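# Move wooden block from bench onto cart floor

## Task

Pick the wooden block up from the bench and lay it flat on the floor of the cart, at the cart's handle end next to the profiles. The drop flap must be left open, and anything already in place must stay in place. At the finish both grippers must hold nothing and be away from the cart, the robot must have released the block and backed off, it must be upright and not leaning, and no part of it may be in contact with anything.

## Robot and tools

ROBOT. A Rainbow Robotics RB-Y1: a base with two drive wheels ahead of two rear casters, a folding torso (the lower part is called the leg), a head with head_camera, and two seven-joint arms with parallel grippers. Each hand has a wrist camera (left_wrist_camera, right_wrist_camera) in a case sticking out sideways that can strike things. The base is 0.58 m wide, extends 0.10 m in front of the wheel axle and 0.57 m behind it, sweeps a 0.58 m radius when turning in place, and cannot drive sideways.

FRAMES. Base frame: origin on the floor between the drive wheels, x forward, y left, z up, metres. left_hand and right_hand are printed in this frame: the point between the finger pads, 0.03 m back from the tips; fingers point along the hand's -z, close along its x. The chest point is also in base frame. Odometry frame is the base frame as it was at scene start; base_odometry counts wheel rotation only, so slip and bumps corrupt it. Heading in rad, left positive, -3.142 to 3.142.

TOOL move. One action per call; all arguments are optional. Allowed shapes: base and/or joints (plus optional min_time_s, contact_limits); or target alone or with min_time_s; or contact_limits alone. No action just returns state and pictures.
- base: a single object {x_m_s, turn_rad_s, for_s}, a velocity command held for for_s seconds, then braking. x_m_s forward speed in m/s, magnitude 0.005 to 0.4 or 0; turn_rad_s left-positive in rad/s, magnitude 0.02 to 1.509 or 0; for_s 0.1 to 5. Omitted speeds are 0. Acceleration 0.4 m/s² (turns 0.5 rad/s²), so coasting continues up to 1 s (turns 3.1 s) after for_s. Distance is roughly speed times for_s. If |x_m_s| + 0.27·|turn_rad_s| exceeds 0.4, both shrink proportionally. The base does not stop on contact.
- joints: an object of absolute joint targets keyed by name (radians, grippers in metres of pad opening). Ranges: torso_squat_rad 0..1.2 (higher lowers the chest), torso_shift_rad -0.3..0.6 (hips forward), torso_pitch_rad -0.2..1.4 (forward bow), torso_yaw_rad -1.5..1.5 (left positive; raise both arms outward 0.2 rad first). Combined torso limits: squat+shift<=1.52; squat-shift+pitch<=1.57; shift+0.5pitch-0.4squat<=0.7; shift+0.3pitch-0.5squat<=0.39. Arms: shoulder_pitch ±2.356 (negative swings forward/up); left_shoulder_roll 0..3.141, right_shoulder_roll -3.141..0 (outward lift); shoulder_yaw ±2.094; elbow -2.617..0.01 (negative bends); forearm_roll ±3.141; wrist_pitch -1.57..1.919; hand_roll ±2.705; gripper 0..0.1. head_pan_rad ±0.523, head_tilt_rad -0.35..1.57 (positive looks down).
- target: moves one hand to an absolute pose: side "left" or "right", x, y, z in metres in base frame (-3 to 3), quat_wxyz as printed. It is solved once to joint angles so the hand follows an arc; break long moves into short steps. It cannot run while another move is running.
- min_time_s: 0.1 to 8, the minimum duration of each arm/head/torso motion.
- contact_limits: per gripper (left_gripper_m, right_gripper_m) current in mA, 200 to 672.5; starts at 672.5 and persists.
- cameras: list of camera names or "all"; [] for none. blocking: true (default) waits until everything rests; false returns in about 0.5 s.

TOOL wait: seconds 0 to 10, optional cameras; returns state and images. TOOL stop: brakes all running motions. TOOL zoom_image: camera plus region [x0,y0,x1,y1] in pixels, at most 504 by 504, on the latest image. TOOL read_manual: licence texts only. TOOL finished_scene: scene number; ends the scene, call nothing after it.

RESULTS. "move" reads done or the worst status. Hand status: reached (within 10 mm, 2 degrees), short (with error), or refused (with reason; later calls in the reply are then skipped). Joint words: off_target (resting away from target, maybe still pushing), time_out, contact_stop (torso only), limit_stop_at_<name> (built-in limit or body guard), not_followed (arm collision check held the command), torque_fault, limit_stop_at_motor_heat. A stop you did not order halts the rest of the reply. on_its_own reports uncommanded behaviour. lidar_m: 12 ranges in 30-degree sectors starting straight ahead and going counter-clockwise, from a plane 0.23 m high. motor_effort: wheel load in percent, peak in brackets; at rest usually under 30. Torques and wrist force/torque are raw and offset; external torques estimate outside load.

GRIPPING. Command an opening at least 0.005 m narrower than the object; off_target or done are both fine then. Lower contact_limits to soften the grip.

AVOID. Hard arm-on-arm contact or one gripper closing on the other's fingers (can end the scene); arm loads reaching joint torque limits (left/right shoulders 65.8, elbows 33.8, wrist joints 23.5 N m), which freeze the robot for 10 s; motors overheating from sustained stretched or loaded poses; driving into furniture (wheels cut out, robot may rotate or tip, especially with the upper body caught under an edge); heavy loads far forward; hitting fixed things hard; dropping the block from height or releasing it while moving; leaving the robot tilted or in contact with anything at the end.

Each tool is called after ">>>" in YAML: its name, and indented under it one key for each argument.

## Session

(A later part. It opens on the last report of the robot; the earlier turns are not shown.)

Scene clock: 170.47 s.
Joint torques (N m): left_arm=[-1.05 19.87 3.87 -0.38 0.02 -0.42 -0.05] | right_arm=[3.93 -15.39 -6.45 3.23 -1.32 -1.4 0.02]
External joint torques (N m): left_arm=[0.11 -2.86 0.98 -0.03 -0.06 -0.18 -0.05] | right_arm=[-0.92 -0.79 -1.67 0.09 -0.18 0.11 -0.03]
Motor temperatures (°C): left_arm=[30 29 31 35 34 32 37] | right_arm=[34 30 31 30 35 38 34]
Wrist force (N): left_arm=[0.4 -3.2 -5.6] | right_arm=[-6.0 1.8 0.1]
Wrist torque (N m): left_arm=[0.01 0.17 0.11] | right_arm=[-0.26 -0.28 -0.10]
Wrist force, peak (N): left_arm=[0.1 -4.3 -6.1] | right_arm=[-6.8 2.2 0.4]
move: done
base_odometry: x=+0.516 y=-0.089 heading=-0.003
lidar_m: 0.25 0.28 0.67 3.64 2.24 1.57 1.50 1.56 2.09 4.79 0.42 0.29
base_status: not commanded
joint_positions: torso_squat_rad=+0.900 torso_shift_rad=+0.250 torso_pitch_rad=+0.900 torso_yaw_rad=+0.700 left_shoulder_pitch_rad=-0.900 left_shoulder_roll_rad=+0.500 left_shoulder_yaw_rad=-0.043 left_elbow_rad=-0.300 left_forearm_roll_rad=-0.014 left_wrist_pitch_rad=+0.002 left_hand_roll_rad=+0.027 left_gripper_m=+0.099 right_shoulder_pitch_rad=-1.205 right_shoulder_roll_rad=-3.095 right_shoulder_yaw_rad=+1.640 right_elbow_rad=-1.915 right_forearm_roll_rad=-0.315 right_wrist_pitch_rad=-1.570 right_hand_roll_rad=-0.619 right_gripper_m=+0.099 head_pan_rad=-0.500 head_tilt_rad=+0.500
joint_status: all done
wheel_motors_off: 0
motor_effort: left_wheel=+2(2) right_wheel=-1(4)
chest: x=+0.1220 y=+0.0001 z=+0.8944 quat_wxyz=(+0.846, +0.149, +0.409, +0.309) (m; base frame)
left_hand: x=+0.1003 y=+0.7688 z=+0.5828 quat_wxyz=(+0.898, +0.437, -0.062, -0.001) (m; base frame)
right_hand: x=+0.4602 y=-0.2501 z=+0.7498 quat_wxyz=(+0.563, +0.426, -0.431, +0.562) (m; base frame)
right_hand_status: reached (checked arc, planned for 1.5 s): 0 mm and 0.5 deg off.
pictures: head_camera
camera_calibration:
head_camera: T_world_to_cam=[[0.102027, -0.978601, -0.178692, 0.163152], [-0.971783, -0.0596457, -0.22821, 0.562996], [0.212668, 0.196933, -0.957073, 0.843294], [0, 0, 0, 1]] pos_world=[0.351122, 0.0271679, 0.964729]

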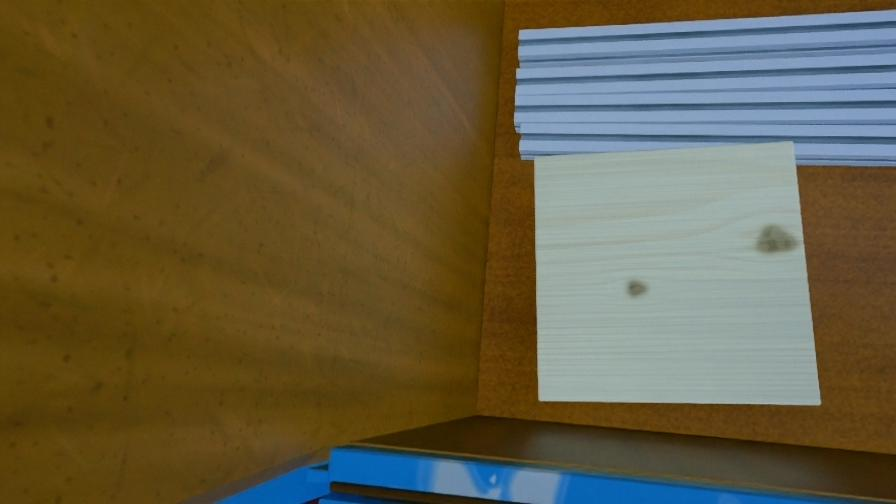

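>>> move:
  joints: {"torso_squat_rad": 0.6, "torso_shift_rad": 0, "torso_pitch_rad": 0.3, "torso_yaw_rad": 0.4, "head_pan_rad": -0.2, "head_tilt_rad": 0.7}
  min_time_s: 2.2
  cameras: ["head_camera"]

>>> zoom_image:
  camera: "head_camera"
  region: [300, 100, 800, 450]

>>> move:
  base: {"x_m_s": -0.3, "for_s": 1.6}
  cameras: ["head_camera"]

Scene clock: 175.10 s.
Joint torques (N m): left_arm=[-16.1 13.44 2.82 -6.29 0.03 -1.48 0.02] | right_arm=[6.97 -6.36 -7.95 4.68 -1.94 -0.48 0.04]
External joint torques (N m): left_arm=[0.95 -2.2 0.81 0.19 -0.04 -0.13 0.05] | right_arm=[-0.89 -0.18 -0.71 0.15 -0.12 0.07 0]
Motor temperatures (°C): left_arm=[30 29 31 35 34 32 37] | right_arm=[34 30 31 30 35 37 34]
Wrist force (N): left_arm=[-3.2 -2.4 -5.2] | right_arm=[-4.9 5.5 -0.4]
Wrist torque (N m): left_arm=[-0.05 -0.03 0.13] | right_arm=[-0.52 -0.20 -0.11]
Wrist force, peak (N): left_arm=[0.1 -3.9 -6.3] | right_arm=[-4.9 6.0 -0.9]
move: done
base_odometry: x=+0.516 y=-0.089 heading=-0.002
lidar_m: 0.26 0.27 0.68 3.66 2.25 1.57 1.50 1.57 2.08 4.78 0.39 0.28
base_status: not commanded
joint_positions: torso_squat_rad=+0.600 torso_shift_rad=+0.000 torso_pitch_rad=+0.300 torso_yaw_rad=+0.400 left_shoulder_pitch_rad=-0.900 left_shoulder_roll_rad=+0.500 left_shoulder_yaw_rad=-0.043 left_elbow_rad=-0.300 left_forearm_roll_rad=-0.014 left_wrist_pitch_rad=+0.002 left_hand_roll_rad=+0.027 left_gripper_m=+0.099 right_shoulder_pitch_rad=-1.205 right_shoulder_roll_rad=-3.095 right_shoulder_yaw_rad=+1.640 right_elbow_rad=-1.915 right_forearm_roll_rad=-0.315 right_wrist_pitch_rad=-1.570 right_hand_roll_rad=-0.619 right_gripper_m=+0.099 head_pan_rad=-0.200 head_tilt_rad=+0.700
joint_status: all done
wheel_motors_off: 0
motor_effort: left_wheel=+5(8) right_wheel=-5(6)
chest: x=-0.1366 y=+0.0001 z=+1.1538 quat_wxyz=(+0.969, +0.030, +0.146, +0.196) (m; base frame)
left_hand: x=+0.2287 y=+0.6663 z=+0.8204 quat_wxyz=(+0.866, +0.329, -0.375, +0.021) (m; base frame)
right_hand: x=+0.1397 y=-0.3345 z=+1.2516 quat_wxyz=(+0.511, +0.138, -0.577, +0.622) (m; base frame)
pictures: head_camera
camera_calibration:
head_camera: T_world_to_cam=[[0.179109, -0.979852, -0.0883742, 0.136256], [-0.802594, -0.0935717, -0.589142, 0.794672], [0.569002, 0.176449, -0.803182, 1.05215], [0, 0, 0, 1]] pos_world=[0.0147151, 0.0222182, 1.32529]

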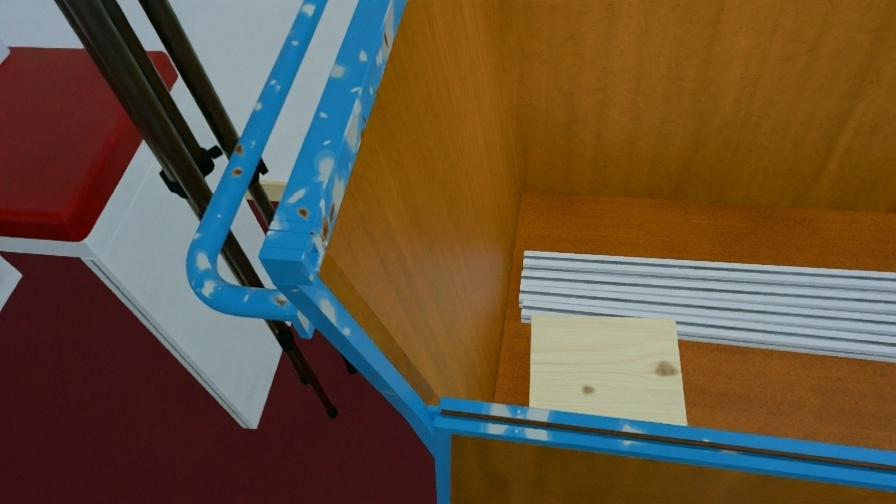

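Scaled by 1.008 from the camera's 896x504 image, which has a finer 1280x720 frame.

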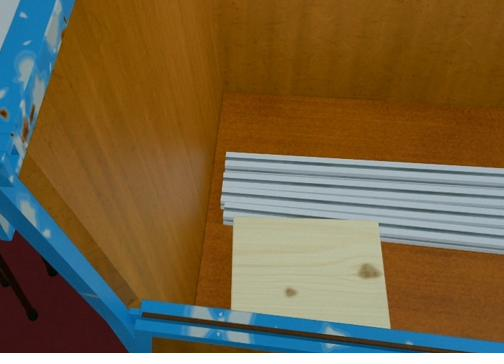

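Scene clock: 178.00 s.
Joint torques (N m): left_arm=[-16.05 13.3 3.07 -6.32 0.07 -1.49 -0.05] | right_arm=[7.21 -5.76 -7.58 4.87 -2 -0.59 0]
External joint torques (N m): left_arm=[0.99 -2.34 1.07 0.15 0 -0.14 -0.02] | right_arm=[-0.65 0.42 -0.35 0.34 -0.18 -0.03 -0.03]
Motor temperatures (°C): left_arm=[30 29 31 35 34 32 37] | right_arm=[34 30 31 30 35 37 34]
Wrist force (N): left_arm=[-3.6 -1.8 -4.7] | right_arm=[-4.6 5.7 -0.5]
Wrist torque (N m): left_arm=[-0.09 -0.07 0.15] | right_arm=[-0.48 -0.16 -0.13]
Wrist force, peak (N): left_arm=[-3.4 -2.2 -5.6] | right_arm=[-5.0 6.0 -0.3]
move: done
base_odometry: x=+0.036 y=-0.088 heading=-0.001
lidar_m: 0.74 1.07 1.63 4.60 1.51 1.08 1.02 1.07 1.42 3.56 1.11 0.79
base_status: done (sent for 1.6 of 1.6 s)
joint_positions: torso_squat_rad=+0.600 torso_shift_rad=+0.000 torso_pitch_rad=+0.300 torso_yaw_rad=+0.400 left_shoulder_pitch_rad=-0.900 left_shoulder_roll_rad=+0.500 left_shoulder_yaw_rad=-0.043 left_elbow_rad=-0.300 left_forearm_roll_rad=-0.014 left_wrist_pitch_rad=+0.002 left_hand_roll_rad=+0.027 left_gripper_m=+0.099 right_shoulder_pitch_rad=-1.206 right_shoulder_roll_rad=-3.095 right_shoulder_yaw_rad=+1.640 right_elbow_rad=-1.915 right_forearm_roll_rad=-0.315 right_wrist_pitch_rad=-1.570 right_hand_roll_rad=-0.619 right_gripper_m=+0.099 head_pan_rad=-0.200 head_tilt_rad=+0.700
joint_status: not commanded
wheel_motors_off: 0
motor_effort: left_wheel=+14(42) right_wheel=-15(26)
chest: x=-0.1366 y=+0.0001 z=+1.1538 quat_wxyz=(+0.969, +0.030, +0.146, +0.196) (m; base frame)
left_hand: x=+0.2287 y=+0.6663 z=+0.8203 quat_wxyz=(+0.866, +0.329, -0.375, +0.021) (m; base frame)
right_hand: x=+0.1397 y=-0.3345 z=+1.2516 quat_wxyz=(+0.511, +0.138, -0.577, +0.622) (m; base frame)
pictures: head_camera
camera_calibration:
head_camera: T_world_to_cam=[[0.179093, -0.979854, -0.0883853, 0.136271], [-0.802597, -0.0935531, -0.58914, 0.794669], [0.569002, 0.176449, -0.803183, 1.05216], [0, 0, 0, 1]] pos_world=[0.014715, 0.0222183, 1.32529]

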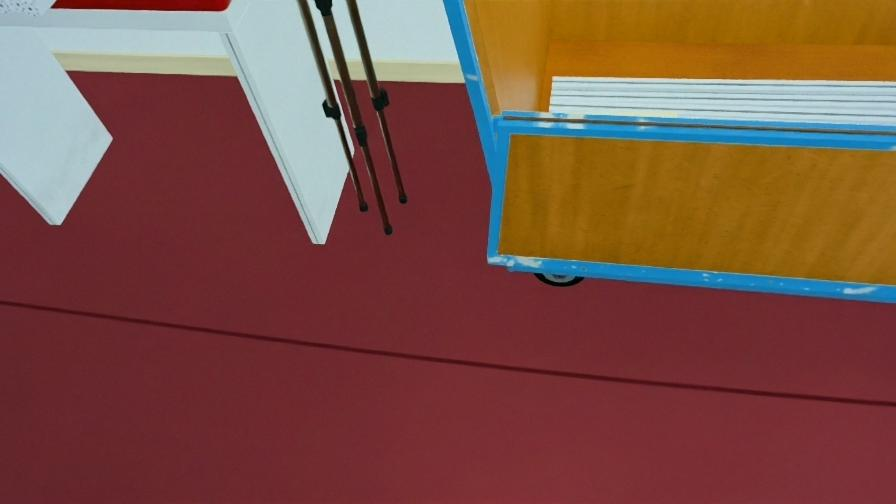

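>>> finished_scene:
  scene: 2

The scene is finished: the task was done.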